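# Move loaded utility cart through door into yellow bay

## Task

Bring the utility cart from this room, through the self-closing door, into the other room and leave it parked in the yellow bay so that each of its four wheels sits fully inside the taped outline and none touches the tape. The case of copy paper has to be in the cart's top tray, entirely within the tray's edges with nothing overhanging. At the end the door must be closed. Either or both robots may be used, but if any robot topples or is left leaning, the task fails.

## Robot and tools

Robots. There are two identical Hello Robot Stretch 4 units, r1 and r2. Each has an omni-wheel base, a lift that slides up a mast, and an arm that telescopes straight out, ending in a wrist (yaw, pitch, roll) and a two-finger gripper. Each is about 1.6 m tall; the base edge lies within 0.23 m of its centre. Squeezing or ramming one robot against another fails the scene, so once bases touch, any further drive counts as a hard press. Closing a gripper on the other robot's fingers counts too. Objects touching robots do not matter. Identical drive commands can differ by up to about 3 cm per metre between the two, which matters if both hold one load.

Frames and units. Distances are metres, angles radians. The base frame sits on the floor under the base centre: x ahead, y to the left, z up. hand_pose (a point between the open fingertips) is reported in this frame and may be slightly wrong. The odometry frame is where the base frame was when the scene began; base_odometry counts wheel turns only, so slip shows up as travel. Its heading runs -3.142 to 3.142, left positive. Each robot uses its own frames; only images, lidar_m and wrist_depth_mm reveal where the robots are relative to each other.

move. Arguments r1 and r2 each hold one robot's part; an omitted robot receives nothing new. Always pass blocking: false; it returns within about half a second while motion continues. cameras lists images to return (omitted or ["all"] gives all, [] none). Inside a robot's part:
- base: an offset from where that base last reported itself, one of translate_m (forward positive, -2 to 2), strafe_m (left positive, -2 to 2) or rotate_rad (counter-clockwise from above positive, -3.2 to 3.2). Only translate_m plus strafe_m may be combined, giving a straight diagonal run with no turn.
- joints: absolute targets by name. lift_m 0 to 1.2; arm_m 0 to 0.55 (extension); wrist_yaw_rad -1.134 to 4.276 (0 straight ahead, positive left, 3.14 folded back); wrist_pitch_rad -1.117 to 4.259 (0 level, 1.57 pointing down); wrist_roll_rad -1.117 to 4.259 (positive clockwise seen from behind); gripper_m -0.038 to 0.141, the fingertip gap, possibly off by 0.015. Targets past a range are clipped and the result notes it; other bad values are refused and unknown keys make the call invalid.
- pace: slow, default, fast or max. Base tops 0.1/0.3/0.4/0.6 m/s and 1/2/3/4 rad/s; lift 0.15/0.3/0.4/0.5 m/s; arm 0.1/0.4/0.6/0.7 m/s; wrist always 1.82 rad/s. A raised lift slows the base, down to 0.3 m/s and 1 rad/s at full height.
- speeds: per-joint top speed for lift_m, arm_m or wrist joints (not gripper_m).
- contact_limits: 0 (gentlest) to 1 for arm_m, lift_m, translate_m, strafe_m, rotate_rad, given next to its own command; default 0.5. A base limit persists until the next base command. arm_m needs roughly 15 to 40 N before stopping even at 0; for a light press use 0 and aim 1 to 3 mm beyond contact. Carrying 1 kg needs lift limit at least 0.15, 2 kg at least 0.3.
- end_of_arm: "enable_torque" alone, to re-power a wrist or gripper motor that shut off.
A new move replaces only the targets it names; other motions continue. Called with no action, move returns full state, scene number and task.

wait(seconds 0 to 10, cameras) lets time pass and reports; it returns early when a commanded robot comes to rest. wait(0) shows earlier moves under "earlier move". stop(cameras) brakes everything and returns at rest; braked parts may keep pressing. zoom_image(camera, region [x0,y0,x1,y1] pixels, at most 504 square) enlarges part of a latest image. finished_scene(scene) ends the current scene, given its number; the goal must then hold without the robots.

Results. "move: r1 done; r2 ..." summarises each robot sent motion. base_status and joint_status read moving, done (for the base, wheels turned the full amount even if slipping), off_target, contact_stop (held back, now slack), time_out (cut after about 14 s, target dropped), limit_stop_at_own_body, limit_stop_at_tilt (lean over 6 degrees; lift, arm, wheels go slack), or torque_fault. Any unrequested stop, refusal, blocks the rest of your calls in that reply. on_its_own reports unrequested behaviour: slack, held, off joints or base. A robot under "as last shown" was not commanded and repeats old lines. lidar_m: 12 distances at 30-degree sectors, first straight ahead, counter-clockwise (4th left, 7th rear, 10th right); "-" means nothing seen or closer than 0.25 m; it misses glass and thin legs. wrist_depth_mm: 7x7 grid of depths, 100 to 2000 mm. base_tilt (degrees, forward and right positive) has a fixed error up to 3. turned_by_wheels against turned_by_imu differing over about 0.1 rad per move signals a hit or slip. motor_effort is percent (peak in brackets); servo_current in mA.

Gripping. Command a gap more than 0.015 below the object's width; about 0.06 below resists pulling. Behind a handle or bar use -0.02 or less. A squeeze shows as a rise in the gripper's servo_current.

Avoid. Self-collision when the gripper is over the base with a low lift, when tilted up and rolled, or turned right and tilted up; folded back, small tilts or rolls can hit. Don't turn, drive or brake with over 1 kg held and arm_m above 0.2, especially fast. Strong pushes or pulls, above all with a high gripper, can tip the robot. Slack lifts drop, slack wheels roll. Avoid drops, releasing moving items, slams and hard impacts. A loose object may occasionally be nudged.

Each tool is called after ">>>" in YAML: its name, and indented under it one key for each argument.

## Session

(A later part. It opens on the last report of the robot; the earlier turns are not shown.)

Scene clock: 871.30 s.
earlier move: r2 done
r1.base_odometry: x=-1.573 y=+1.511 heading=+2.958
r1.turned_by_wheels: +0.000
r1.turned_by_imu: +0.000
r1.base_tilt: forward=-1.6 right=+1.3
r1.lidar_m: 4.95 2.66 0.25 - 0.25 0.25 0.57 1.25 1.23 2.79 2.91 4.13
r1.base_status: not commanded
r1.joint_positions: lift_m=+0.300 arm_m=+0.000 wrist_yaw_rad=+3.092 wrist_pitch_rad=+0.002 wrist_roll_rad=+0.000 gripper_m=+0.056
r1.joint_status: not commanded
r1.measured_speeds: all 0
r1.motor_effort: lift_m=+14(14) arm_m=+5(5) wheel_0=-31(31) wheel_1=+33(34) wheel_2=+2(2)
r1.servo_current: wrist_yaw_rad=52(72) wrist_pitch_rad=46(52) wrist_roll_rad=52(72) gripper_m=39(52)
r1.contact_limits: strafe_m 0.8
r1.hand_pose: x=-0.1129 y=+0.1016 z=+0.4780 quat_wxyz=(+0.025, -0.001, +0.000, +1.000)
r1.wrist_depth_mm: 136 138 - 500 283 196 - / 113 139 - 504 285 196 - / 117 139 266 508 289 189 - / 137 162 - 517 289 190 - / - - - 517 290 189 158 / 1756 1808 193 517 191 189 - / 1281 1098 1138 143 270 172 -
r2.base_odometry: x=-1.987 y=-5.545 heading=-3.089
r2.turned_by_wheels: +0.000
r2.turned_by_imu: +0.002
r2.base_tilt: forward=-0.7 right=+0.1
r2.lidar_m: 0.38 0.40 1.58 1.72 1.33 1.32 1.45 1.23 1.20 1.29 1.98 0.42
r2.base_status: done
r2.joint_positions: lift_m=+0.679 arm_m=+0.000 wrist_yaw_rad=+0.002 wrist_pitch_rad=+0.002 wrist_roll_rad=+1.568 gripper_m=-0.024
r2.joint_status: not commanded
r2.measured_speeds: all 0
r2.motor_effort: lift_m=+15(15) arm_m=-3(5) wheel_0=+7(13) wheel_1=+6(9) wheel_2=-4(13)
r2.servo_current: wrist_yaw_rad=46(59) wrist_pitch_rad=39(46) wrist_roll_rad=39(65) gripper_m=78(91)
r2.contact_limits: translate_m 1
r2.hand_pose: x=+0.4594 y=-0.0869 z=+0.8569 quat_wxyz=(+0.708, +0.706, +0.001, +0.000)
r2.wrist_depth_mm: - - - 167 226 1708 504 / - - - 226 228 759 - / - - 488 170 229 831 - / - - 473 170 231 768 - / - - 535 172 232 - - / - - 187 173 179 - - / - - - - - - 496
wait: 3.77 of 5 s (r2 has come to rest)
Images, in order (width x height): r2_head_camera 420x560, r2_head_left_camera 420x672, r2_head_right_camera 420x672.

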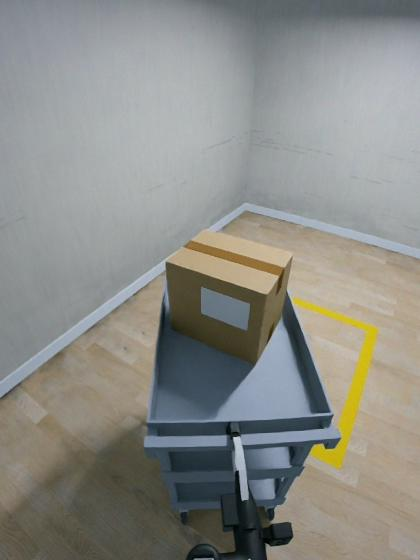

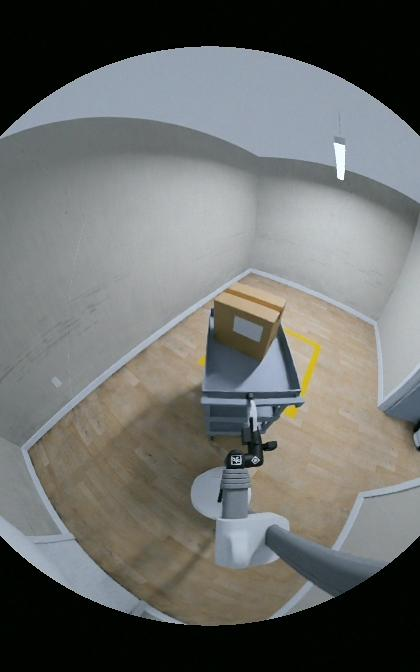

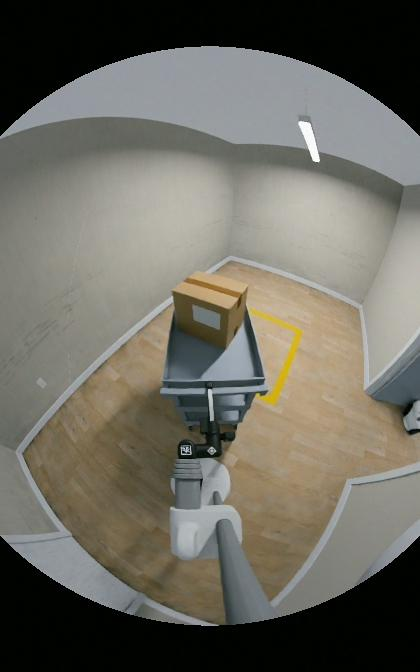

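>>> move:
  blocking: false
  r2: {"base":{"translate_m":0.04,"strafe_m":0.209},"pace":"slow","contact_limits":{"translate_m":1.0}}
  cameras: []

>>> wait:
  seconds: 5
  cameras: []

>>> move:
  blocking: false
  r2: {"base":{"rotate_rad":-0.1745},"pace":"slow","contact_limits":{"rotate_rad":1.0}}
  cameras: []

>>> wait:
  seconds: 3
  cameras: []

>>> move:
  blocking: false
  r2: {"base":{"translate_m":0.04,"strafe_m":0.209},"pace":"slow","contact_limits":{"translate_m":1.0}}
  cameras: []

>>> wait:
  seconds: 5
  cameras: []

>>> move:
  blocking: false
  r2: {"base":{"rotate_rad":-0.1745},"pace":"slow","contact_limits":{"rotate_rad":1.0}}
  cameras: []

>>> wait:
  seconds: 3
  cameras: ["r2_head_camera","r2_head_left_camera","r2_head_right_camera"]

Scene clock: 899.27 s.
move: r2 moving
r1: as last shown
r1.lidar_m: 4.93 2.67 0.25 - 0.25 0.25 0.55 1.25 1.25 2.77 2.93 4.17
r1.motor_effort: lift_m=+14(14) arm_m=+5(5) wheel_0=-31(31) wheel_1=+34(34) wheel_2=+2(2)
r1.servo_current: wrist_yaw_rad=46(65) wrist_pitch_rad=46(46) wrist_roll_rad=59(72) gripper_m=46(46)
r1.contact_limits: strafe_m 0.8
r1.wrist_depth_mm: 136 138 - 500 283 196 - / 113 139 - 500 287 197 - / 117 139 267 508 286 189 - / 136 162 - 517 290 190 - / - - - 517 291 190 157 / 1756 1756 193 521 191 190 - / 1255 1098 1118 143 268 172 -
r2.base_odometry: x=-1.989 y=-5.557 heading=-3.090
r2.turned_by_wheels: -0.001
r2.turned_by_imu: +0.000
r2.base_tilt: forward=-0.7 right=+0.1
r2.lidar_m: 0.40 0.44 1.58 1.70 1.34 1.31 1.47 1.26 1.21 1.31 1.94 0.44
r2.base_status: translate_m moving; strafe_m moving
r2.joint_positions: lift_m=+0.679 arm_m=+0.000 wrist_yaw_rad=+0.001 wrist_pitch_rad=+0.002 wrist_roll_rad=+1.568 gripper_m=-0.024
r2.joint_status: not commanded
r2.measured_speeds: translate_m=+0.009 strafe_m=+0.049 rotate_rad=-0.003 lift_m=+0.000 arm_m=+0.000 wrist_yaw_rad=-0.021 wrist_pitch_rad=+0.000 wrist_roll_rad=+0.000
r2.motor_effort: lift_m=+15(15) arm_m=-4(4) wheel_0=-9(9) wheel_1=+8(10) wheel_2=-7(7)
r2.servo_current: wrist_yaw_rad=39(52) wrist_pitch_rad=39(46) wrist_roll_rad=46(52) gripper_m=85(85)
r2.contact_limits: translate_m 1
r2.hand_pose: x=+0.4594 y=-0.0872 z=+0.8569 quat_wxyz=(+0.708, +0.706, +0.001, +0.000)
r2.wrist_depth_mm: - - - 169 229 1661 1160 / - - - 229 230 768 - / - - 500 171 230 831 - / - - 477 172 232 788 - / - - 530 172 233 - - / - - 187 173 179 - - / - - - - - - 504

Scene clock: 902.13 s.
earlier move: r2 done
r1.base_odometry: x=-1.573 y=+1.511 heading=+2.958
r1.turned_by_wheels: +0.000
r1.turned_by_imu: +0.000
r1.base_tilt: forward=-1.6 right=+1.3
r1.lidar_m: 4.93 2.66 0.25 - 0.25 0.25 0.55 1.24 1.26 2.80 2.92 4.16
r1.base_status: not commanded
r1.joint_positions: lift_m=+0.300 arm_m=+0.000 wrist_yaw_rad=+3.092 wrist_pitch_rad=+0.002 wrist_roll_rad=+0.000 gripper_m=+0.056
r1.joint_status: not commanded
r1.measured_speeds: all 0
r1.motor_effort: lift_m=+14(15) arm_m=+5(5) wheel_0=-31(31) wheel_1=+33(34) wheel_2=+2(2)
r1.servo_current: wrist_yaw_rad=33(72) wrist_pitch_rad=39(52) wrist_roll_rad=59(72) gripper_m=39(46)
r1.contact_limits: strafe_m 0.8
r1.hand_pose: x=-0.1129 y=+0.1016 z=+0.4780 quat_wxyz=(+0.025, -0.001, +0.000, +1.000)
r1.wrist_depth_mm: 136 138 - 496 285 196 - / 113 139 - 508 287 197 - / 117 139 266 508 289 189 - / 137 163 - 517 289 190 - / - - - 517 289 190 158 / 1756 1756 194 521 191 190 - / 1229 1118 1098 143 270 172 -
r2.base_odometry: x=-2.016 y=-5.755 heading=-3.090
r2.turned_by_wheels: +0.000
r2.turned_by_imu: +0.000
r2.base_tilt: forward=-0.6 right=+0.1
r2.lidar_m: 0.41 1.41 1.40 1.49 1.26 1.20 1.34 1.42 1.39 1.50 2.18 0.40
r2.base_status: done
r2.joint_positions: lift_m=+0.679 arm_m=+0.000 wrist_yaw_rad=-0.003 wrist_pitch_rad=+0.002 wrist_roll_rad=+1.568 gripper_m=-0.024
r2.joint_status: not commanded
r2.measured_speeds: all 0
r2.motor_effort: lift_m=+15(15) arm_m=-4(4) wheel_0=-7(15) wheel_1=+3(10) wheel_2=-4(10)
r2.servo_current: wrist_yaw_rad=52(59) wrist_pitch_rad=39(46) wrist_roll_rad=46(65) gripper_m=78(91)
r2.contact_limits: translate_m 1
r2.hand_pose: x=+0.4590 y=-0.0883 z=+0.8569 quat_wxyz=(+0.708, +0.706, -0.001, -0.002)
r2.wrist_depth_mm: - - 530 137 190 - - / - 449 430 143 199 759 - / - 480 452 149 210 - - / - - 535 156 217 - - / - - 627 164 229 - - / - - 183 171 178 1661 488 / - - - - - - 1205
wait: 2.87 of 5 s (r2 has come to rest)

Scene clock: 902.63 s.
move: r2 moving
r1: as last shown
r1.lidar_m: 4.93 2.68 0.25 - 0.25 0.25 0.52 1.23 1.26 2.79 2.96 4.16
r1.motor_effort: lift_m=+14(14) arm_m=+5(5) wheel_0=-30(31) wheel_1=+34(34) wheel_2=+2(2)
r1.servo_current: wrist_yaw_rad=39(59) wrist_pitch_rad=46(46) wrist_roll_rad=59(59) gripper_m=33(46)
r1.contact_limits: strafe_m 0.8
r1.wrist_depth_mm: 136 138 - 500 283 196 - / 113 139 - 508 286 197 - / 117 139 265 512 287 189 - / 137 162 - 517 290 190 - / - - - 521 290 189 158 / 1756 1808 194 521 191 190 - / 1229 1098 1098 143 270 172 -
r2.base_odometry: x=-2.016 y=-5.755 heading=+3.076
r2.turned_by_wheels: -0.117
r2.turned_by_imu: -0.114
r2.base_tilt: forward=-0.7 right=+0.1
r2.lidar_m: 0.40 0.42 1.40 1.46 1.34 1.21 1.29 1.48 1.40 1.45 2.15 0.40
r2.base_status: rotate_rad moving
r2.joint_positions: lift_m=+0.679 arm_m=+0.000 wrist_yaw_rad=+0.006 wrist_pitch_rad=+0.002 wrist_roll_rad=+1.568 gripper_m=-0.024
r2.joint_status: not commanded
r2.measured_speeds: translate_m=+0.000 strafe_m=-0.001 rotate_rad=-0.364 lift_m=+0.000 arm_m=+0.000 wrist_yaw_rad=+0.000 wrist_pitch_rad=+0.000 wrist_roll_rad=+0.000
r2.motor_effort: lift_m=+15(15) arm_m=-4(4) wheel_0=+8(14) wheel_1=+5(8) wheel_2=+10(13)
r2.servo_current: wrist_yaw_rad=52(52) wrist_pitch_rad=39(46) wrist_roll_rad=46(52) gripper_m=78(85)
r2.contact_limits: rotate_rad 1
r2.hand_pose: x=+0.4599 y=-0.0856 z=+0.8569 quat_wxyz=(+0.708, +0.706, +0.003, +0.002)
r2.wrist_depth_mm: - - - 148 204 683 - / - - 504 153 210 768 - / - 459 445 156 216 - - / - - 504 162 223 - - / - - 580 167 230 - - / - - 183 172 177 1708 - / - - - - - 1430 480

Scene clock: 903.27 s.
earlier move: r2 done
r1.base_odometry: x=-1.573 y=+1.511 heading=+2.958
r1.turned_by_wheels: +0.000
r1.turned_by_imu: +0.000
r1.base_tilt: forward=-1.6 right=+1.3
r1.lidar_m: 4.94 2.65 0.25 - 0.25 0.25 0.55 1.25 1.23 2.79 2.97 4.16
r1.base_status: not commanded
r1.joint_positions: lift_m=+0.300 arm_m=+0.000 wrist_yaw_rad=+3.092 wrist_pitch_rad=+0.002 wrist_roll_rad=+0.000 gripper_m=+0.056
r1.joint_status: not commanded
r1.measured_speeds: all 0
r1.motor_effort: lift_m=+14(14) arm_m=+5(5) wheel_0=-31(31) wheel_1=+34(34) wheel_2=+2(2)
r1.servo_current: wrist_yaw_rad=33(72) wrist_pitch_rad=39(52) wrist_roll_rad=46(59) gripper_m=39(46)
r1.contact_limits: strafe_m 0.8
r1.hand_pose: x=-0.1129 y=+0.1016 z=+0.4780 quat_wxyz=(+0.025, -0.001, +0.000, +1.000)
r1.wrist_depth_mm: 136 138 - 500 285 196 - / 113 139 - 504 287 198 - / 117 139 266 508 289 189 - / 137 162 - 512 289 190 - / - - - 517 289 190 158 / 1756 1756 193 521 191 189 - / 1281 1098 1098 143 270 172 -
r2.base_odometry: x=-2.016 y=-5.755 heading=+3.020
r2.turned_by_wheels: -0.056
r2.turned_by_imu: -0.055
r2.base_tilt: forward=-0.7 right=+0.0
r2.lidar_m: 0.40 0.42 1.40 1.40 1.34 1.24 1.28 1.52 1.41 1.43 2.16 0.43
r2.base_status: done
r2.joint_positions: lift_m=+0.679 arm_m=+0.000 wrist_yaw_rad=+0.001 wrist_pitch_rad=+0.002 wrist_roll_rad=+1.568 gripper_m=-0.024
r2.joint_status: not commanded
r2.measured_speeds: all 0
r2.motor_effort: lift_m=+15(15) arm_m=-4(4) wheel_0=+3(14) wheel_1=+3(8) wheel_2=+6(13)
r2.servo_current: wrist_yaw_rad=59(59) wrist_pitch_rad=39(46) wrist_roll_rad=52(52) gripper_m=85(85)
r2.contact_limits: rotate_rad 1
r2.hand_pose: x=+0.4594 y=-0.0872 z=+0.8569 quat_wxyz=(+0.708, +0.706, +0.001, +0.000)
r2.wrist_depth_mm: - - - 167 224 1708 - / - - - 168 225 768 - / - - 473 170 229 831 - / - - 484 171 230 831 - / - - 539 172 233 - - / - - 187 174 179 - - / - - - - - 559 488
wait: 0.63 of 3 s (r2 has come to rest)

Scene clock: 903.77 s.
move: r2 moving
r1: as last shown
r1.base_tilt: forward=-1.5 right=+1.3
r1.lidar_m: 4.95 2.66 0.25 - 0.25 0.26 0.54 1.25 1.26 2.79 2.94 4.20
r1.servo_current: wrist_yaw_rad=52(72) wrist_pitch_rad=46(52) wrist_roll_rad=46(59) gripper_m=46(52)
r1.contact_limits: strafe_m 0.8
r1.wrist_depth_mm: 136 138 - 496 283 196 - / 113 139 - 504 286 197 - / 117 139 266 508 287 189 - / 137 162 - 517 289 189 - / - - - 517 290 190 158 / 1708 1756 193 521 191 189 - / 1229 1098 1118 143 270 172 -
r2.base_odometry: x=-2.020 y=-5.768 heading=+3.019
r2.turned_by_wheels: -0.001
r2.turned_by_imu: -0.001
r2.base_tilt: forward=-0.7 right=+0.1
r2.lidar_m: 0.41 1.50 1.37 1.43 1.37 1.23 1.27 1.51 1.39 1.43 2.16 0.40
r2.base_status: translate_m moving; strafe_m moving
r2.joint_positions: lift_m=+0.679 arm_m=+0.000 wrist_yaw_rad=-0.001 wrist_pitch_rad=+0.002 wrist_roll_rad=+1.568 gripper_m=-0.024
r2.joint_status: not commanded
r2.measured_speeds: translate_m=+0.010 strafe_m=+0.051 rotate_rad=-0.003 lift_m=+0.000 arm_m=+0.000 wrist_yaw_rad=-0.011 wrist_pitch_rad=+0.000 wrist_roll_rad=+0.000
r2.motor_effort: lift_m=+15(15) arm_m=-3(4) wheel_0=-8(8) wheel_1=+8(8) wheel_2=-7(9)
r2.servo_current: wrist_yaw_rad=46(52) wrist_pitch_rad=39(46) wrist_roll_rad=39(59) gripper_m=78(85)
r2.contact_limits: translate_m 1
r2.hand_pose: x=+0.4593 y=-0.0876 z=+0.8569 quat_wxyz=(+0.708, +0.706, +0.000, -0.001)
r2.wrist_depth_mm: - - - 167 226 1661 521 / - - - 169 227 759 - / - - 477 170 229 820 - / - - 480 171 231 831 - / - - 535 172 233 - - / - - 186 174 178 - - / - - - - - 559 488

Scene clock: 906.63 s.
earlier move: r2 done
r1.base_odometry: x=-1.573 y=+1.511 heading=+2.958
r1.turned_by_wheels: +0.000
r1.turned_by_imu: +0.000
r1.base_tilt: forward=-1.6 right=+1.3
r1.lidar_m: 4.95 2.66 0.25 - 0.25 0.25 0.55 1.25 1.27 2.80 2.96 4.15
r1.base_status: not commanded
r1.joint_positions: lift_m=+0.300 arm_m=+0.000 wrist_yaw_rad=+3.092 wrist_pitch_rad=+0.002 wrist_roll_rad=+0.000 gripper_m=+0.056
r1.joint_status: not commanded
r1.measured_speeds: all 0
r1.motor_effort: lift_m=+14(14) arm_m=+5(5) wheel_0=-31(32) wheel_1=+34(34) wheel_2=+2(2)
r1.servo_current: wrist_yaw_rad=65(72) wrist_pitch_rad=39(59) wrist_roll_rad=46(72) gripper_m=46(52)
r1.contact_limits: strafe_m 0.8
r1.hand_pose: x=-0.1129 y=+0.1016 z=+0.4780 quat_wxyz=(+0.025, -0.001, +0.000, +1.000)
r1.wrist_depth_mm: 136 138 - 500 285 196 - / 113 139 - 504 285 198 - / 117 139 267 512 287 189 - / 137 162 - 512 289 189 - / - - - 517 289 190 158 / 1756 1756 194 530 191 190 - / 1255 1098 1098 143 271 172 -
r2.base_odometry: x=-2.081 y=-5.958 heading=+3.020
r2.turned_by_wheels: +0.000
r2.turned_by_imu: +0.001
r2.base_tilt: forward=-0.7 right=+0.1
r2.lidar_m: 0.41 1.29 1.21 1.23 1.29 1.17 1.22 1.61 1.58 1.64 2.32 0.40
r2.base_status: done
r2.joint_positions: lift_m=+0.679 arm_m=+0.000 wrist_yaw_rad=-0.001 wrist_pitch_rad=+0.002 wrist_roll_rad=+1.568 gripper_m=-0.024
r2.joint_status: not commanded
r2.measured_speeds: all 0
r2.motor_effort: lift_m=+15(15) arm_m=-4(4) wheel_0=-4(11) wheel_1=+5(9) wheel_2=-6(10)
r2.servo_current: wrist_yaw_rad=52(59) wrist_pitch_rad=46(46) wrist_roll_rad=59(59) gripper_m=78(91)
r2.contact_limits: translate_m 1
r2.hand_pose: x=+0.4592 y=-0.0878 z=+0.8569 quat_wxyz=(+0.708, +0.706, +0.000, -0.001)
r2.wrist_depth_mm: - - 512 134 187 - - / - 436 421 141 196 759 - / - 484 459 147 208 - - / - - 539 155 216 - - / - - - 163 229 - - / - - 182 170 178 1618 496 / - - - - - - 1205
wait: 2.87 of 5 s (r2 has come to rest)

Scene clock: 907.13 s.
move: r2 moving
r1: as last shown
r1.lidar_m: 4.94 2.65 0.25 - 0.25 0.25 0.57 1.25 1.26 2.79 2.93 4.14
r1.motor_effort: lift_m=+14(14) arm_m=+5(5) wheel_0=-31(31) wheel_1=+33(34) wheel_2=+2(2)
r1.servo_current: wrist_yaw_rad=33(52) wrist_pitch_rad=33(46) wrist_roll_rad=52(65) gripper_m=46(46)
r1.contact_limits: strafe_m 0.8
r1.wrist_depth_mm: 136 138 - 500 283 196 - / 113 139 - 504 285 198 - / 117 139 267 508 287 189 - / 137 161 - 517 289 190 - / - - - 521 290 190 158 / 1756 1756 194 517 190 189 - / 1229 1098 1118 143 271 172 -
r2.base_odometry: x=-2.081 y=-5.958 heading=+2.902
r2.turned_by_wheels: -0.117
r2.turned_by_imu: -0.114
r2.base_tilt: forward=-0.6 right=+0.1
r2.lidar_m: 0.41 0.47 1.18 1.20 1.38 1.16 1.20 1.49 1.60 1.61 2.33 0.43
r2.base_status: rotate_rad moving
r2.joint_positions: lift_m=+0.679 arm_m=+0.000 wrist_yaw_rad=+0.006 wrist_pitch_rad=+0.002 wrist_roll_rad=+1.568 gripper_m=-0.024
r2.joint_status: not commanded
r2.measured_speeds: translate_m=+0.000 strafe_m=-0.001 rotate_rad=-0.362 lift_m=+0.000 arm_m=+0.000 wrist_yaw_rad=+0.000 wrist_pitch_rad=+0.000 wrist_roll_rad=+0.000
r2.motor_effort: lift_m=+15(15) arm_m=-3(4) wheel_0=+9(14) wheel_1=+6(9) wheel_2=+9(11)
r2.servo_current: wrist_yaw_rad=52(65) wrist_pitch_rad=39(39) wrist_roll_rad=59(59) gripper_m=85(85)
r2.contact_limits: rotate_rad 1
r2.hand_pose: x=+0.4598 y=-0.0857 z=+0.8569 quat_wxyz=(+0.708, +0.706, +0.003, +0.001)
r2.wrist_depth_mm: - - - 148 202 715 - / - - 500 153 209 778 - / - 466 445 156 216 - - / - - 504 160 223 - - / - - 585 167 230 - - / - - 187 173 179 1756 525 / - - - - - 1397 480

Scene clock: 907.77 s.
earlier move: r2 done
r1.base_odometry: x=-1.573 y=+1.511 heading=+2.958
r1.turned_by_wheels: +0.000
r1.turned_by_imu: +0.000
r1.base_tilt: forward=-1.6 right=+1.3
r1.lidar_m: 4.96 2.67 0.25 - 0.25 0.25 0.54 1.24 1.25 2.78 2.94 4.19
r1.base_status: not commanded
r1.joint_positions: lift_m=+0.300 arm_m=+0.000 wrist_yaw_rad=+3.092 wrist_pitch_rad=+0.002 wrist_roll_rad=+0.000 gripper_m=+0.056
r1.joint_status: not commanded
r1.measured_speeds: all 0
r1.motor_effort: lift_m=+14(14) arm_m=+5(5) wheel_0=-30(31) wheel_1=+34(34) wheel_2=+2(2)
r1.servo_current: wrist_yaw_rad=39(59) wrist_pitch_rad=46(46) wrist_roll_rad=65(65) gripper_m=39(52)
r1.contact_limits: strafe_m 0.8
r1.hand_pose: x=-0.1129 y=+0.1016 z=+0.4780 quat_wxyz=(+0.025, -0.001, +0.000, +1.000)
r1.wrist_depth_mm: 136 138 - 500 282 196 - / 113 138 - 504 286 196 - / 117 139 266 504 287 188 - / 137 162 - 517 290 190 - / - - - 521 289 190 158 / 1756 1808 194 517 191 190 - / 1281 1098 1118 143 270 171 -
r2.base_odometry: x=-2.081 y=-5.957 heading=+2.846
r2.turned_by_wheels: -0.056
r2.turned_by_imu: -0.055
r2.base_tilt: forward=-0.7 right=+0.0
r2.lidar_m: 0.38 0.45 1.19 1.20 1.40 1.13 1.17 1.40 1.60 1.60 2.34 0.43
r2.base_status: done
r2.joint_positions: lift_m=+0.679 arm_m=+0.000 wrist_yaw_rad=+0.000 wrist_pitch_rad=+0.002 wrist_roll_rad=+1.568 gripper_m=-0.024
r2.joint_status: not commanded
r2.measured_speeds: all 0
r2.motor_effort: lift_m=+15(15) arm_m=-4(4) wheel_0=+4(14) wheel_1=+4(9) wheel_2=+5(11)
r2.servo_current: wrist_yaw_rad=52(65) wrist_pitch_rad=39(46) wrist_roll_rad=46(59) gripper_m=78(85)
r2.contact_limits: rotate_rad 1
r2.hand_pose: x=+0.4593 y=-0.0873 z=+0.8569 quat_wxyz=(+0.708, +0.706, +0.001, +0.000)
r2.wrist_depth_mm: - - - 165 222 1708 - / - - - 167 224 759 - / - - 462 168 228 - - / - - 488 170 229 - - / - - 549 172 233 842 - / - - 187 174 179 - - / - - - - - 554 484
wait: 0.63 of 3 s (r2 has come to rest)
Images, in order (width x height): r2_head_camera 420x560, r2_head_left_camera 420x672, r2_head_right_camera 420x672.

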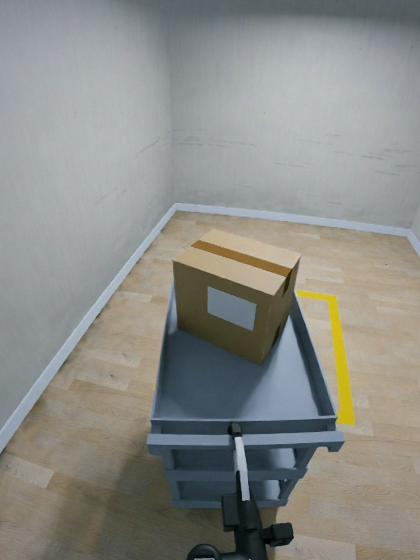

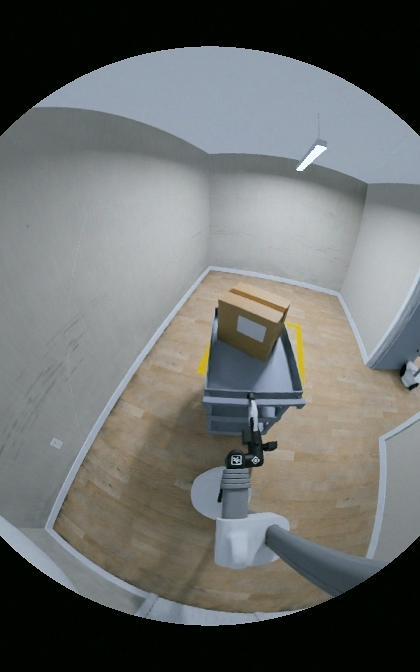

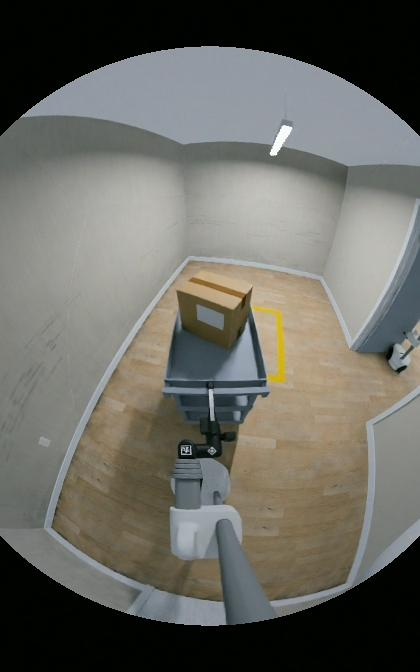

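>>> move:
  blocking: false
  r2: {"base":{"translate_m":0.06,"strafe_m":0.313},"pace":"slow","contact_limits":{"translate_m":1.0}}
  cameras: []

>>> wait:
  seconds: 6
  cameras: []

>>> move:
  blocking: false
  r2: {"base":{"rotate_rad":-0.25},"pace":"slow","contact_limits":{"rotate_rad":1.0}}
  cameras: []

>>> wait:
  seconds: 3
  cameras: ["r2_head_camera"]

>>> move:
  blocking: false
  r2: {"base":{"translate_m":0.4},"pace":"slow","contact_limits":{"translate_m":1.0}}
  cameras: []

>>> wait:
  seconds: 7
  cameras: ["r2_head_camera","r2_head_left_camera","r2_head_right_camera"]

Scene clock: 925.10 s.
move: r2 moving
r1: as last shown
r1.lidar_m: 4.91 2.66 0.25 - 0.25 0.25 0.55 1.21 1.30 2.78 2.95 4.19
r1.motor_effort: lift_m=+14(15) arm_m=+5(5) wheel_0=-31(31) wheel_1=+34(34) wheel_2=+2(2)
r1.servo_current: wrist_yaw_rad=52(72) wrist_pitch_rad=46(46) wrist_roll_rad=39(59) gripper_m=46(46)
r1.contact_limits: strafe_m 0.8
r1.wrist_depth_mm: 136 138 - 496 283 196 - / 113 139 - 508 285 198 - / 117 139 267 508 287 189 - / 137 162 - 517 289 189 - / - - - 508 289 190 158 / 1708 1708 194 521 191 190 - / 1229 1098 1098 143 268 172 -
r2.base_odometry: x=-2.087 y=-5.969 heading=+2.845
r2.turned_by_wheels: -0.001
r2.turned_by_imu: +0.000
r2.base_tilt: forward=-0.7 right=+0.0
r2.lidar_m: 0.39 1.41 1.20 1.19 1.41 1.18 1.17 1.38 1.64 1.62 2.34 0.44
r2.base_status: translate_m moving; strafe_m moving
r2.joint_positions: lift_m=+0.679 arm_m=+0.000 wrist_yaw_rad=-0.001 wrist_pitch_rad=+0.002 wrist_roll_rad=+1.568 gripper_m=-0.024
r2.joint_status: not commanded
r2.measured_speeds: translate_m=+0.010 strafe_m=+0.050 rotate_rad=-0.002 lift_m=+0.000 arm_m=+0.000 wrist_yaw_rad=-0.012 wrist_pitch_rad=+0.000 wrist_roll_rad=+0.000
r2.motor_effort: lift_m=+15(15) arm_m=-4(4) wheel_0=-9(11) wheel_1=+8(9) wheel_2=-9(9)
r2.servo_current: wrist_yaw_rad=46(52) wrist_pitch_rad=39(46) wrist_roll_rad=52(59) gripper_m=85(91)
r2.contact_limits: translate_m 1
r2.hand_pose: x=+0.4592 y=-0.0877 z=+0.8569 quat_wxyz=(+0.708, +0.706, +0.000, -0.001)
r2.wrist_depth_mm: - - - 166 224 1661 - / - - - 167 226 768 - / - - 466 169 228 820 - / - - 488 170 230 831 - / - - 535 172 232 - - / - - 187 174 179 - - / - - - - - 554 480

Scene clock: 929.00 s.
earlier move: r2 done
r1.base_odometry: x=-1.573 y=+1.511 heading=+2.958
r1.turned_by_wheels: +0.000
r1.turned_by_imu: +0.000
r1.base_tilt: forward=-1.6 right=+1.3
r1.lidar_m: 4.96 2.67 0.25 - 0.25 0.25 0.55 1.28 1.27 2.79 2.95 4.14
r1.base_status: not commanded
r1.joint_positions: lift_m=+0.300 arm_m=+0.000 wrist_yaw_rad=+3.092 wrist_pitch_rad=+0.002 wrist_roll_rad=+0.000 gripper_m=+0.056
r1.joint_status: not commanded
r1.measured_speeds: all 0
r1.motor_effort: lift_m=+14(15) arm_m=+5(5) wheel_0=-31(32) wheel_1=+34(34) wheel_2=+2(2)
r1.servo_current: wrist_yaw_rad=59(72) wrist_pitch_rad=52(52) wrist_roll_rad=52(65) gripper_m=46(52)
r1.contact_limits: strafe_m 0.8
r1.hand_pose: x=-0.1129 y=+0.1016 z=+0.4780 quat_wxyz=(+0.025, -0.001, +0.000, +1.000)
r1.wrist_depth_mm: 136 138 - 500 282 196 - / 113 139 - 500 286 197 - / 117 139 265 512 289 189 - / 137 162 - 517 287 189 - / - - - 517 290 190 158 / 1808 1808 194 521 191 190 - / 1255 1118 1098 143 270 172 -
r2.base_odometry: x=-2.230 y=-6.239 heading=+2.846
r2.turned_by_wheels: +0.000
r2.turned_by_imu: +0.001
r2.base_tilt: forward=-0.7 right=+0.1
r2.lidar_m: 0.43 1.05 0.86 0.87 1.02 1.19 1.17 1.37 1.91 1.91 0.39 0.38
r2.base_status: done
r2.joint_positions: lift_m=+0.679 arm_m=+0.000 wrist_yaw_rad=-0.002 wrist_pitch_rad=+0.002 wrist_roll_rad=+1.568 gripper_m=-0.024
r2.joint_status: not commanded
r2.measured_speeds: all 0
r2.motor_effort: lift_m=+15(15) arm_m=-4(4) wheel_0=-5(11) wheel_1=+4(10) wheel_2=-5(11)
r2.servo_current: wrist_yaw_rad=52(59) wrist_pitch_rad=46(52) wrist_roll_rad=59(59) gripper_m=91(91)
r2.contact_limits: translate_m 1
r2.hand_pose: x=+0.4591 y=-0.0880 z=+0.8569 quat_wxyz=(+0.708, +0.706, +0.000, -0.001)
r2.wrist_depth_mm: - 404 394 113 167 - - / - 407 410 121 179 - - / - - 488 131 193 - - / - - 615 142 208 - - / - - - 152 225 1808 530 / - - 182 167 178 1537 488 / - - - - - - 1182
wait: 3.90 of 6 s (r2 has come to rest)

Scene clock: 929.50 s.
move: r2 moving
r1: as last shown
r1.lidar_m: 4.93 2.65 0.25 - 0.25 0.26 0.54 1.25 1.29 2.80 2.94 4.16
r1.motor_effort: lift_m=+14(14) arm_m=+5(5) wheel_0=-31(31) wheel_1=+34(34) wheel_2=+2(2)
r1.servo_current: wrist_yaw_rad=65(78) wrist_pitch_rad=39(46) wrist_roll_rad=52(52) gripper_m=39(46)
r1.contact_limits: strafe_m 0.8
r1.wrist_depth_mm: 136 138 - 500 283 196 - / 113 139 - 504 285 197 - / 117 139 266 508 289 189 - / 137 162 - 512 290 189 - / - - - 521 289 190 158 / 1756 1808 194 521 191 189 - / 1229 1098 1118 143 271 172 -
r2.base_odometry: x=-2.230 y=-6.239 heading=+2.722
r2.turned_by_wheels: -0.124
r2.turned_by_imu: -0.120
r2.base_tilt: forward=-0.6 right=+0.0
r2.lidar_m: 0.41 1.12 0.90 0.87 0.95 1.18 1.15 1.29 1.95 1.91 2.55 0.40
r2.base_status: rotate_rad moving
r2.joint_positions: lift_m=+0.679 arm_m=+0.000 wrist_yaw_rad=+0.006 wrist_pitch_rad=+0.002 wrist_roll_rad=+1.568 gripper_m=-0.024
r2.joint_status: not commanded
r2.measured_speeds: translate_m=-0.001 strafe_m=-0.001 rotate_rad=-0.495 lift_m=+0.000 arm_m=+0.000 wrist_yaw_rad=+0.000 wrist_pitch_rad=+0.000 wrist_roll_rad=+0.000
r2.motor_effort: lift_m=+15(15) arm_m=-4(4) wheel_0=+15(15) wheel_1=+8(9) wheel_2=+11(12)
r2.servo_current: wrist_yaw_rad=46(59) wrist_pitch_rad=46(46) wrist_roll_rad=46(65) gripper_m=78(85)
r2.contact_limits: rotate_rad 1
r2.hand_pose: x=+0.4599 y=-0.0856 z=+0.8569 quat_wxyz=(+0.708, +0.706, +0.003, +0.002)
r2.wrist_depth_mm: - - 473 128 179 - - / - 421 413 132 189 - - / - 500 466 141 203 - - / - - 554 149 215 - - / - - - 157 225 1808 - / - - 187 168 179 1618 488 / - - - - - - 1182

Scene clock: 930.30 s.
earlier move: r2 done
r1.base_odometry: x=-1.573 y=+1.511 heading=+2.958
r1.turned_by_wheels: +0.000
r1.turned_by_imu: +0.000
r1.base_tilt: forward=-1.6 right=+1.3
r1.lidar_m: 4.94 2.69 0.25 - 0.25 0.25 0.55 1.24 1.25 2.79 2.92 4.15
r1.base_status: not commanded
r1.joint_positions: lift_m=+0.300 arm_m=+0.000 wrist_yaw_rad=+3.092 wrist_pitch_rad=+0.002 wrist_roll_rad=+0.000 gripper_m=+0.056
r1.joint_status: not commanded
r1.measured_speeds: all 0
r1.motor_effort: lift_m=+14(14) arm_m=+5(5) wheel_0=-31(31) wheel_1=+34(34) wheel_2=+2(2)
r1.servo_current: wrist_yaw_rad=46(78) wrist_pitch_rad=46(46) wrist_roll_rad=65(78) gripper_m=46(52)
r1.contact_limits: strafe_m 0.8
r1.hand_pose: x=-0.1129 y=+0.1016 z=+0.4780 quat_wxyz=(+0.025, -0.001, +0.000, +1.000)
r1.wrist_depth_mm: 136 139 - 500 285 196 - / 113 139 - 508 286 198 - / 117 139 266 508 287 190 - / 137 162 - 512 289 190 - / - - - 517 289 190 158 / 1708 1808 194 521 191 189 - / 1229 1098 1118 143 271 172 -
r2.base_odometry: x=-2.230 y=-6.239 heading=+2.597
r2.turned_by_wheels: -0.124
r2.turned_by_imu: -0.121
r2.base_tilt: forward=-0.6 right=+0.0
r2.lidar_m: 0.41 0.46 0.91 0.88 0.91 1.22 1.16 1.16 1.77 1.90 1.99 0.41
r2.base_status: done
r2.joint_positions: lift_m=+0.679 arm_m=+0.000 wrist_yaw_rad=+0.004 wrist_pitch_rad=+0.002 wrist_roll_rad=+1.568 gripper_m=-0.024
r2.joint_status: not commanded
r2.measured_speeds: all 0
r2.motor_effort: lift_m=+15(15) arm_m=-4(4) wheel_0=+8(15) wheel_1=+3(9) wheel_2=+8(12)
r2.servo_current: wrist_yaw_rad=46(59) wrist_pitch_rad=39(46) wrist_roll_rad=46(72) gripper_m=85(85)
r2.contact_limits: rotate_rad 1
r2.hand_pose: x=+0.4597 y=-0.0862 z=+0.8569 quat_wxyz=(+0.708, +0.706, +0.002, +0.001)
r2.wrist_depth_mm: - - - 157 213 1708 - / - - 564 160 218 759 - / - 480 452 164 223 - - / - - 492 166 227 - - / - - 564 170 231 - - / - - 187 174 180 - - / - - - - - 1499 480
wait: 0.80 of 3 s (r2 has come to rest)
Images, in order (width x height): r2_head_camera 420x560.

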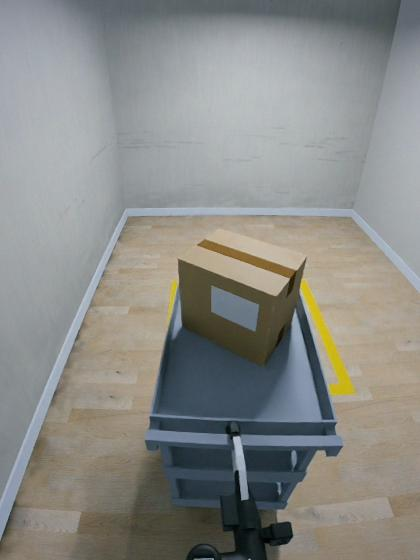

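Scene clock: 930.80 s.
move: r2 moving
r1: as last shown
r1.lidar_m: 4.95 2.68 0.25 - 0.25 0.25 0.55 1.24 1.26 2.79 2.92 4.15
r1.servo_current: wrist_yaw_rad=52(72) wrist_pitch_rad=39(46) wrist_roll_rad=52(65) gripper_m=39(46)
r1.contact_limits: strafe_m 0.8
r1.wrist_depth_mm: 136 138 - 500 282 196 - / 113 138 - 508 287 198 - / 117 139 266 508 287 189 - / 137 162 - 512 289 190 - / - - - 521 290 190 158 / 1756 1756 194 521 191 190 - / 1255 1118 1098 143 271 171 -
r2.base_odometry: x=-2.240 y=-6.233 heading=+2.597
r2.turned_by_wheels: +0.000
r2.turned_by_imu: +0.000
r2.base_tilt: forward=-0.7 right=+0.0
r2.lidar_m: 0.42 0.45 0.93 0.87 0.92 1.26 1.18 1.21 1.76 1.91 2.00 0.44
r2.base_status: translate_m moving
r2.joint_positions: lift_m=+0.679 arm_m=+0.000 wrist_yaw_rad=+0.002 wrist_pitch_rad=+0.002 wrist_roll_rad=+1.568 gripper_m=-0.024
r2.joint_status: not commanded
r2.measured_speeds: translate_m=+0.047 strafe_m=+0.000 rotate_rad=-0.003 lift_m=+0.000 arm_m=+0.000 wrist_yaw_rad=-0.019 wrist_pitch_rad=+0.000 wrist_roll_rad=+0.000
r2.motor_effort: lift_m=+15(15) arm_m=-4(4) wheel_0=+9(11) wheel_1=+7(8) wheel_2=-12(12)
r2.servo_current: wrist_yaw_rad=59(59) wrist_pitch_rad=46(46) wrist_roll_rad=46(59) gripper_m=85(91)
r2.contact_limits: translate_m 1
r2.hand_pose: x=+0.4595 y=-0.0869 z=+0.8569 quat_wxyz=(+0.708, +0.706, +0.001, +0.000)
r2.wrist_depth_mm: - - - 160 217 1661 - / - - 597 163 221 759 - / - 500 455 165 224 - - / - - 484 168 229 - - / - - 544 171 231 - - / - - 186 173 180 - - / - - - - - 1499 496

Scene clock: 935.60 s.
earlier move: r2 done
r1.base_odometry: x=-1.573 y=+1.511 heading=+2.958
r1.turned_by_wheels: +0.000
r1.turned_by_imu: +0.000
r1.base_tilt: forward=-1.6 right=+1.3
r1.lidar_m: 4.94 2.66 0.25 - 0.25 0.25 0.54 1.23 1.27 2.78 2.91 4.14
r1.base_status: not commanded
r1.joint_positions: lift_m=+0.300 arm_m=+0.000 wrist_yaw_rad=+3.092 wrist_pitch_rad=+0.002 wrist_roll_rad=+0.000 gripper_m=+0.056
r1.joint_status: not commanded
r1.measured_speeds: all 0
r1.motor_effort: lift_m=+14(15) arm_m=+5(5) wheel_0=-30(32) wheel_1=+34(34) wheel_2=+2(2)
r1.servo_current: wrist_yaw_rad=26(72) wrist_pitch_rad=39(52) wrist_roll_rad=39(65) gripper_m=39(52)
r1.contact_limits: strafe_m 0.8
r1.hand_pose: x=-0.1129 y=+0.1016 z=+0.4780 quat_wxyz=(+0.025, -0.001, +0.000, +1.000)
r1.wrist_depth_mm: 136 138 - 500 283 196 - / 113 139 - 504 286 197 - / 117 139 273 508 287 188 - / 137 162 - 455 289 190 - / - - - 462 289 190 158 / 1756 1808 193 530 191 190 - / 1229 1098 1118 143 271 172 -
r2.base_odometry: x=-2.572 y=-6.032 heading=+2.597
r2.turned_by_wheels: +0.000
r2.turned_by_imu: +0.002
r2.base_tilt: forward=-0.7 right=+0.0
r2.lidar_m: 0.43 1.21 0.89 0.86 0.90 1.27 1.57 1.65 1.99 1.92 2.32 0.40
r2.base_status: done
r2.joint_positions: lift_m=+0.679 arm_m=+0.000 wrist_yaw_rad=+0.000 wrist_pitch_rad=+0.002 wrist_roll_rad=+1.568 gripper_m=-0.024
r2.joint_status: not commanded
r2.measured_speeds: all 0
r2.motor_effort: lift_m=+15(15) arm_m=-3(4) wheel_0=+5(11) wheel_1=+4(9) wheel_2=-6(15)
r2.servo_current: wrist_yaw_rad=59(59) wrist_pitch_rad=46(52) wrist_roll_rad=46(59) gripper_m=85(91)
r2.contact_limits: translate_m 1
r2.hand_pose: x=+0.4593 y=-0.0873 z=+0.8569 quat_wxyz=(+0.708, +0.706, +0.001, -0.001)
r2.wrist_depth_mm: - - 517 133 187 - - / - 445 424 140 195 759 - / - 484 455 146 207 - - / - - 535 154 216 - - / - - - 163 228 - - / - - 187 170 180 1618 508 / - - - - - 1576 1205
wait: 4.80 of 7 s (r2 has come to rest)
Images, in order (width x height): r2_head_camera 420x560, r2_head_left_camera 420x672, r2_head_right_camera 420x672.

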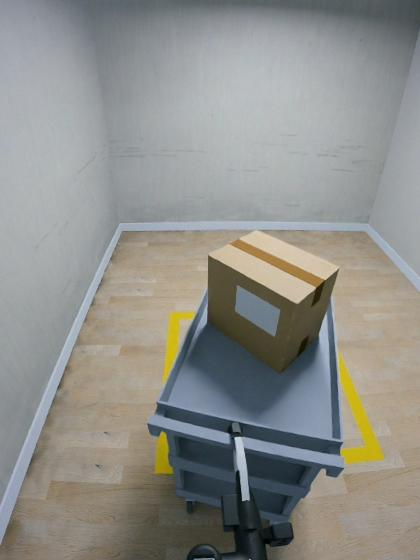

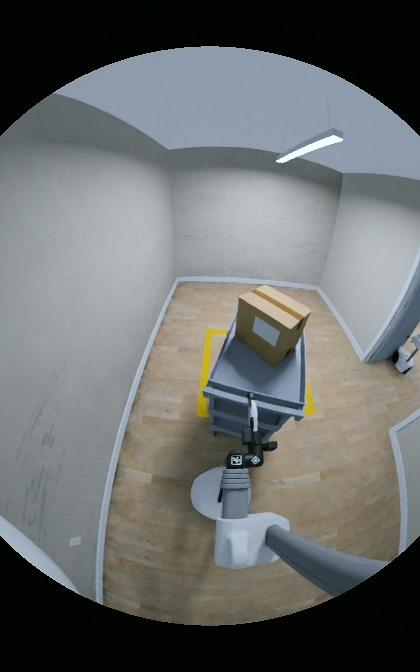

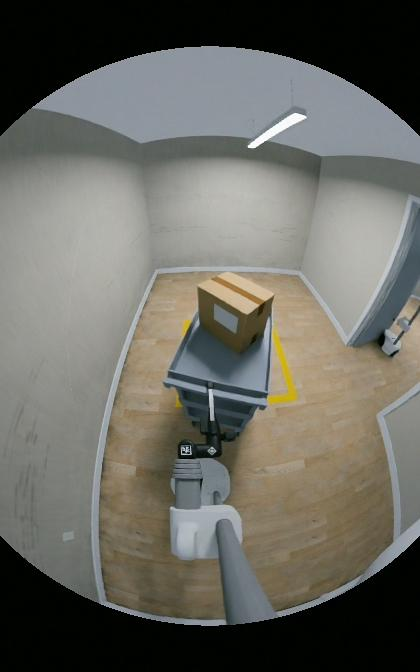

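>>> move:
  blocking: false
  r2: {"base":{"translate_m":0.02,"strafe_m":-0.12},"pace":"slow","contact_limits":{"translate_m":1.0}}
  cameras: []

>>> wait:
  seconds: 5
  cameras: []

>>> move:
  blocking: false
  r2: {"base":{"translate_m":0.3},"pace":"slow","contact_limits":{"translate_m":1.0}}
  cameras: []

>>> wait:
  seconds: 6
  cameras: ["r2_head_camera","r2_head_left_camera","r2_head_right_camera"]

Scene clock: 947.30 s.
move: r2 moving
r1: as last shown
r1.lidar_m: 4.95 2.67 0.25 - 0.25 0.26 0.55 1.26 1.24 2.79 2.95 4.18
r1.motor_effort: lift_m=+14(14) arm_m=+5(5) wheel_0=-31(31) wheel_1=+33(34) wheel_2=+2(2)
r1.servo_current: wrist_yaw_rad=46(65) wrist_pitch_rad=46(52) wrist_roll_rad=39(59) gripper_m=33(46)
r1.contact_limits: strafe_m 0.8
r1.wrist_depth_mm: 136 138 - 500 283 196 - / 113 139 - 504 285 198 - / 117 139 272 459 287 189 - / 137 162 - 455 289 190 - / - - - 521 290 190 158 / 1756 1808 194 521 191 190 - / 1229 1098 1118 143 270 172 -
r2.base_odometry: x=-2.567 y=-6.020 heading=+2.597
r2.turned_by_wheels: +0.000
r2.turned_by_imu: +0.001
r2.base_tilt: forward=-0.7 right=+0.0
r2.lidar_m: 0.41 0.52 0.93 0.88 0.92 1.32 1.56 1.65 1.96 1.90 2.31 0.40
r2.base_status: translate_m moving; strafe_m moving
r2.joint_positions: lift_m=+0.679 arm_m=+0.000 wrist_yaw_rad=+0.001 wrist_pitch_rad=+0.002 wrist_roll_rad=+1.568 gripper_m=-0.024
r2.joint_status: not commanded
r2.measured_speeds: translate_m=+0.008 strafe_m=-0.053 rotate_rad=-0.001 lift_m=+0.000 arm_m=+0.000 wrist_yaw_rad=+0.000 wrist_pitch_rad=+0.000 wrist_roll_rad=+0.000
r2.motor_effort: lift_m=+15(15) arm_m=-4(4) wheel_0=+10(16) wheel_1=-6(8) wheel_2=-7(8)
r2.servo_current: wrist_yaw_rad=46(59) wrist_pitch_rad=46(46) wrist_roll_rad=59(59) gripper_m=78(91)
r2.contact_limits: translate_m 1
r2.hand_pose: x=+0.4594 y=-0.0871 z=+0.8569 quat_wxyz=(+0.708, +0.706, +0.001, +0.000)
r2.wrist_depth_mm: - - 521 134 187 - - / - 455 430 140 196 768 - / - 480 455 147 207 - - / - - 535 154 216 - - / - - - 163 227 - - / - - 187 170 180 1661 492 / - - - - - 1537 1205

Scene clock: 949.23 s.
earlier move: r2 done
r1.base_odometry: x=-1.573 y=+1.511 heading=+2.958
r1.turned_by_wheels: +0.000
r1.turned_by_imu: +0.000
r1.base_tilt: forward=-1.6 right=+1.3
r1.lidar_m: 4.93 2.69 0.25 - 0.25 0.25 0.54 1.23 1.27 2.78 2.94 4.16
r1.base_status: not commanded
r1.joint_positions: lift_m=+0.300 arm_m=+0.000 wrist_yaw_rad=+3.092 wrist_pitch_rad=+0.002 wrist_roll_rad=+0.000 gripper_m=+0.056
r1.joint_status: not commanded
r1.measured_speeds: all 0
r1.motor_effort: lift_m=+14(14) arm_m=+5(5) wheel_0=-31(31) wheel_1=+34(34) wheel_2=+2(2)
r1.servo_current: wrist_yaw_rad=52(65) wrist_pitch_rad=39(52) wrist_roll_rad=46(65) gripper_m=46(46)
r1.contact_limits: strafe_m 0.8
r1.hand_pose: x=-0.1129 y=+0.1016 z=+0.4780 quat_wxyz=(+0.025, -0.001, +0.000, +1.000)
r1.wrist_depth_mm: 136 138 - 504 285 196 - / 113 138 - 504 283 198 - / 117 139 272 512 287 189 - / 137 162 - 512 289 190 - / - - - 517 290 190 158 / 1756 1756 194 525 191 190 - / 1229 1118 1118 143 270 172 -
r2.base_odometry: x=-2.527 y=-5.920 heading=+2.597
r2.turned_by_wheels: +0.000
r2.turned_by_imu: +0.000
r2.base_tilt: forward=-0.7 right=+0.1
r2.lidar_m: 0.40 0.45 1.03 0.98 1.04 1.47 1.59 1.67 1.90 1.80 2.21 0.43
r2.base_status: done
r2.joint_positions: lift_m=+0.679 arm_m=+0.000 wrist_yaw_rad=+0.002 wrist_pitch_rad=+0.002 wrist_roll_rad=+1.568 gripper_m=-0.024
r2.joint_status: not commanded
r2.measured_speeds: all 0
r2.motor_effort: lift_m=+15(15) arm_m=-4(4) wheel_0=+7(16) wheel_1=-4(8) wheel_2=-3(8)
r2.servo_current: wrist_yaw_rad=46(59) wrist_pitch_rad=46(46) wrist_roll_rad=46(59) gripper_m=85(91)
r2.contact_limits: translate_m 1
r2.hand_pose: x=+0.4595 y=-0.0867 z=+0.8569 quat_wxyz=(+0.708, +0.706, +0.001, +0.000)
r2.wrist_depth_mm: - - - 155 211 1708 - / - - 559 158 216 768 - / - 480 452 162 221 - - / - - 492 165 224 - - / - - 564 169 230 - - / - - 187 173 180 - - / - - - - - 1618 484
wait: 1.93 of 5 s (r2 has come to rest)

Scene clock: 949.73 s.
move: r2 moving
r1: as last shown
r1.lidar_m: 4.95 2.66 0.25 - 0.25 0.25 0.54 1.25 1.28 2.78 2.95 4.16
r1.motor_effort: lift_m=+14(14) arm_m=+5(5) wheel_0=-31(31) wheel_1=+33(34) wheel_2=+2(2)
r1.servo_current: wrist_yaw_rad=46(65) wrist_pitch_rad=46(46) wrist_roll_rad=52(59) gripper_m=39(46)
r1.contact_limits: strafe_m 0.8
r1.wrist_depth_mm: 136 138 - 500 283 196 - / 113 139 - 504 285 198 - / 117 139 272 512 286 189 - / 137 162 - 512 289 190 - / - - - 521 290 190 158 / 1808 1708 193 521 191 190 - / 1255 1118 1098 143 271 173 -
r2.base_odometry: x=-2.537 y=-5.913 heading=+2.597
r2.turned_by_wheels: +0.000
r2.turned_by_imu: +0.000
r2.base_tilt: forward=-0.7 right=+0.1
r2.lidar_m: 0.41 0.46 1.03 0.99 1.04 1.48 1.61 1.68 1.88 1.79 2.22 0.41
r2.base_status: translate_m moving
r2.joint_positions: lift_m=+0.679 arm_m=+0.000 wrist_yaw_rad=+0.001 wrist_pitch_rad=+0.002 wrist_roll_rad=+1.568 gripper_m=-0.024
r2.joint_status: not commanded
r2.measured_speeds: translate_m=+0.049 strafe_m=-0.001 rotate_rad=-0.002 lift_m=+0.000 arm_m=+0.000 wrist_yaw_rad=-0.016 wrist_pitch_rad=+0.000 wrist_roll_rad=+0.000
r2.motor_effort: lift_m=+15(15) arm_m=-4(4) wheel_0=+11(11) wheel_1=+7(8) wheel_2=-12(12)
r2.servo_current: wrist_yaw_rad=46(52) wrist_pitch_rad=39(46) wrist_roll_rad=52(59) gripper_m=85(85)
r2.contact_limits: translate_m 1
r2.hand_pose: x=+0.4594 y=-0.0871 z=+0.8569 quat_wxyz=(+0.708, +0.706, +0.001, +0.000)
r2.wrist_depth_mm: - - - 158 215 1708 - / - - 585 161 219 768 - / - - 455 164 223 - - / - - 488 167 227 - - / - - 559 170 231 - - / - - 187 173 179 - - / - - - - - 1756 492

Scene clock: 953.50 s.
earlier move: r2 done
r1.base_odometry: x=-1.573 y=+1.511 heading=+2.958
r1.turned_by_wheels: +0.000
r1.turned_by_imu: +0.000
r1.base_tilt: forward=-1.7 right=+1.3
r1.lidar_m: 4.94 2.66 0.25 - 0.25 0.25 0.55 1.26 1.26 2.78 2.94 4.17
r1.base_status: not commanded
r1.joint_positions: lift_m=+0.300 arm_m=+0.000 wrist_yaw_rad=+3.092 wrist_pitch_rad=+0.002 wrist_roll_rad=+0.000 gripper_m=+0.056
r1.joint_status: not commanded
r1.measured_speeds: all 0
r1.motor_effort: lift_m=+14(14) arm_m=+5(5) wheel_0=-30(32) wheel_1=+34(34) wheel_2=+2(2)
r1.servo_current: wrist_yaw_rad=59(72) wrist_pitch_rad=39(52) wrist_roll_rad=52(65) gripper_m=46(46)
r1.contact_limits: strafe_m 0.8
r1.hand_pose: x=-0.1129 y=+0.1016 z=+0.4780 quat_wxyz=(+0.025, -0.001, +0.000, +1.000)
r1.wrist_depth_mm: 136 138 - 500 285 196 - / 113 139 - 508 286 198 - / 117 139 266 508 287 189 - / 137 162 - 512 289 189 - / - - - 517 290 190 158 / 1808 1808 193 521 191 190 - / 1229 1098 1138 143 270 172 -
r2.base_odometry: x=-2.783 y=-5.764 heading=+2.597
r2.turned_by_wheels: +0.000
r2.turned_by_imu: -0.001
r2.base_tilt: forward=-0.7 right=+0.1
r2.lidar_m: 0.39 1.37 1.04 0.98 1.03 1.47 1.88 1.96 1.88 1.78 2.06 0.40
r2.base_status: done
r2.joint_positions: lift_m=+0.679 arm_m=+0.000 wrist_yaw_rad=-0.002 wrist_pitch_rad=+0.002 wrist_roll_rad=+1.568 gripper_m=-0.024
r2.joint_status: not commanded
r2.measured_speeds: all 0
r2.motor_effort: lift_m=+15(15) arm_m=-4(4) wheel_0=+1(11) wheel_1=+4(9) wheel_2=-9(14)
r2.servo_current: wrist_yaw_rad=59(65) wrist_pitch_rad=33(52) wrist_roll_rad=39(65) gripper_m=78(91)
r2.contact_limits: translate_m 1
r2.hand_pose: x=+0.4592 y=-0.0879 z=+0.8569 quat_wxyz=(+0.708, +0.706, +0.000, -0.001)
r2.wrist_depth_mm: - - - 151 206 759 - / - - 512 154 211 759 - / - 462 445 158 217 - - / - - 504 163 224 - - / - - 580 168 230 - - / - - 186 172 179 1708 - / - - - - - 1708 488
wait: 3.77 of 6 s (r2 has come to rest)
Images, in order (width x height): r2_head_camera 420x560, r2_head_left_camera 420x672, r2_head_right_camera 420x672.

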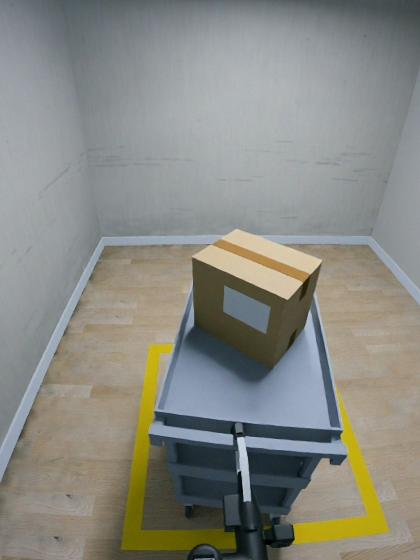

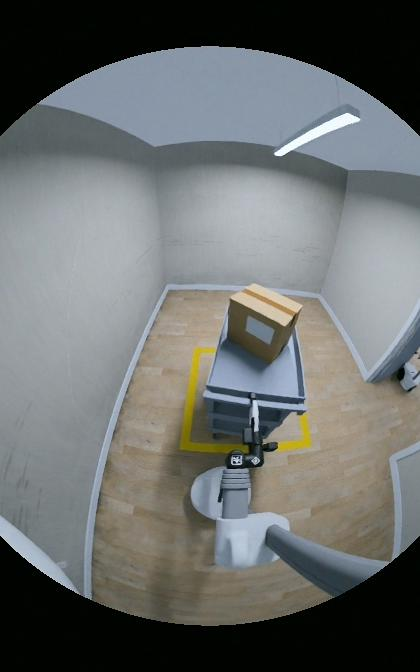

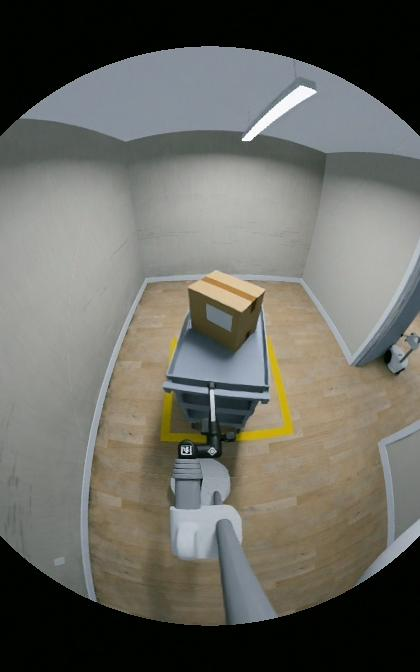

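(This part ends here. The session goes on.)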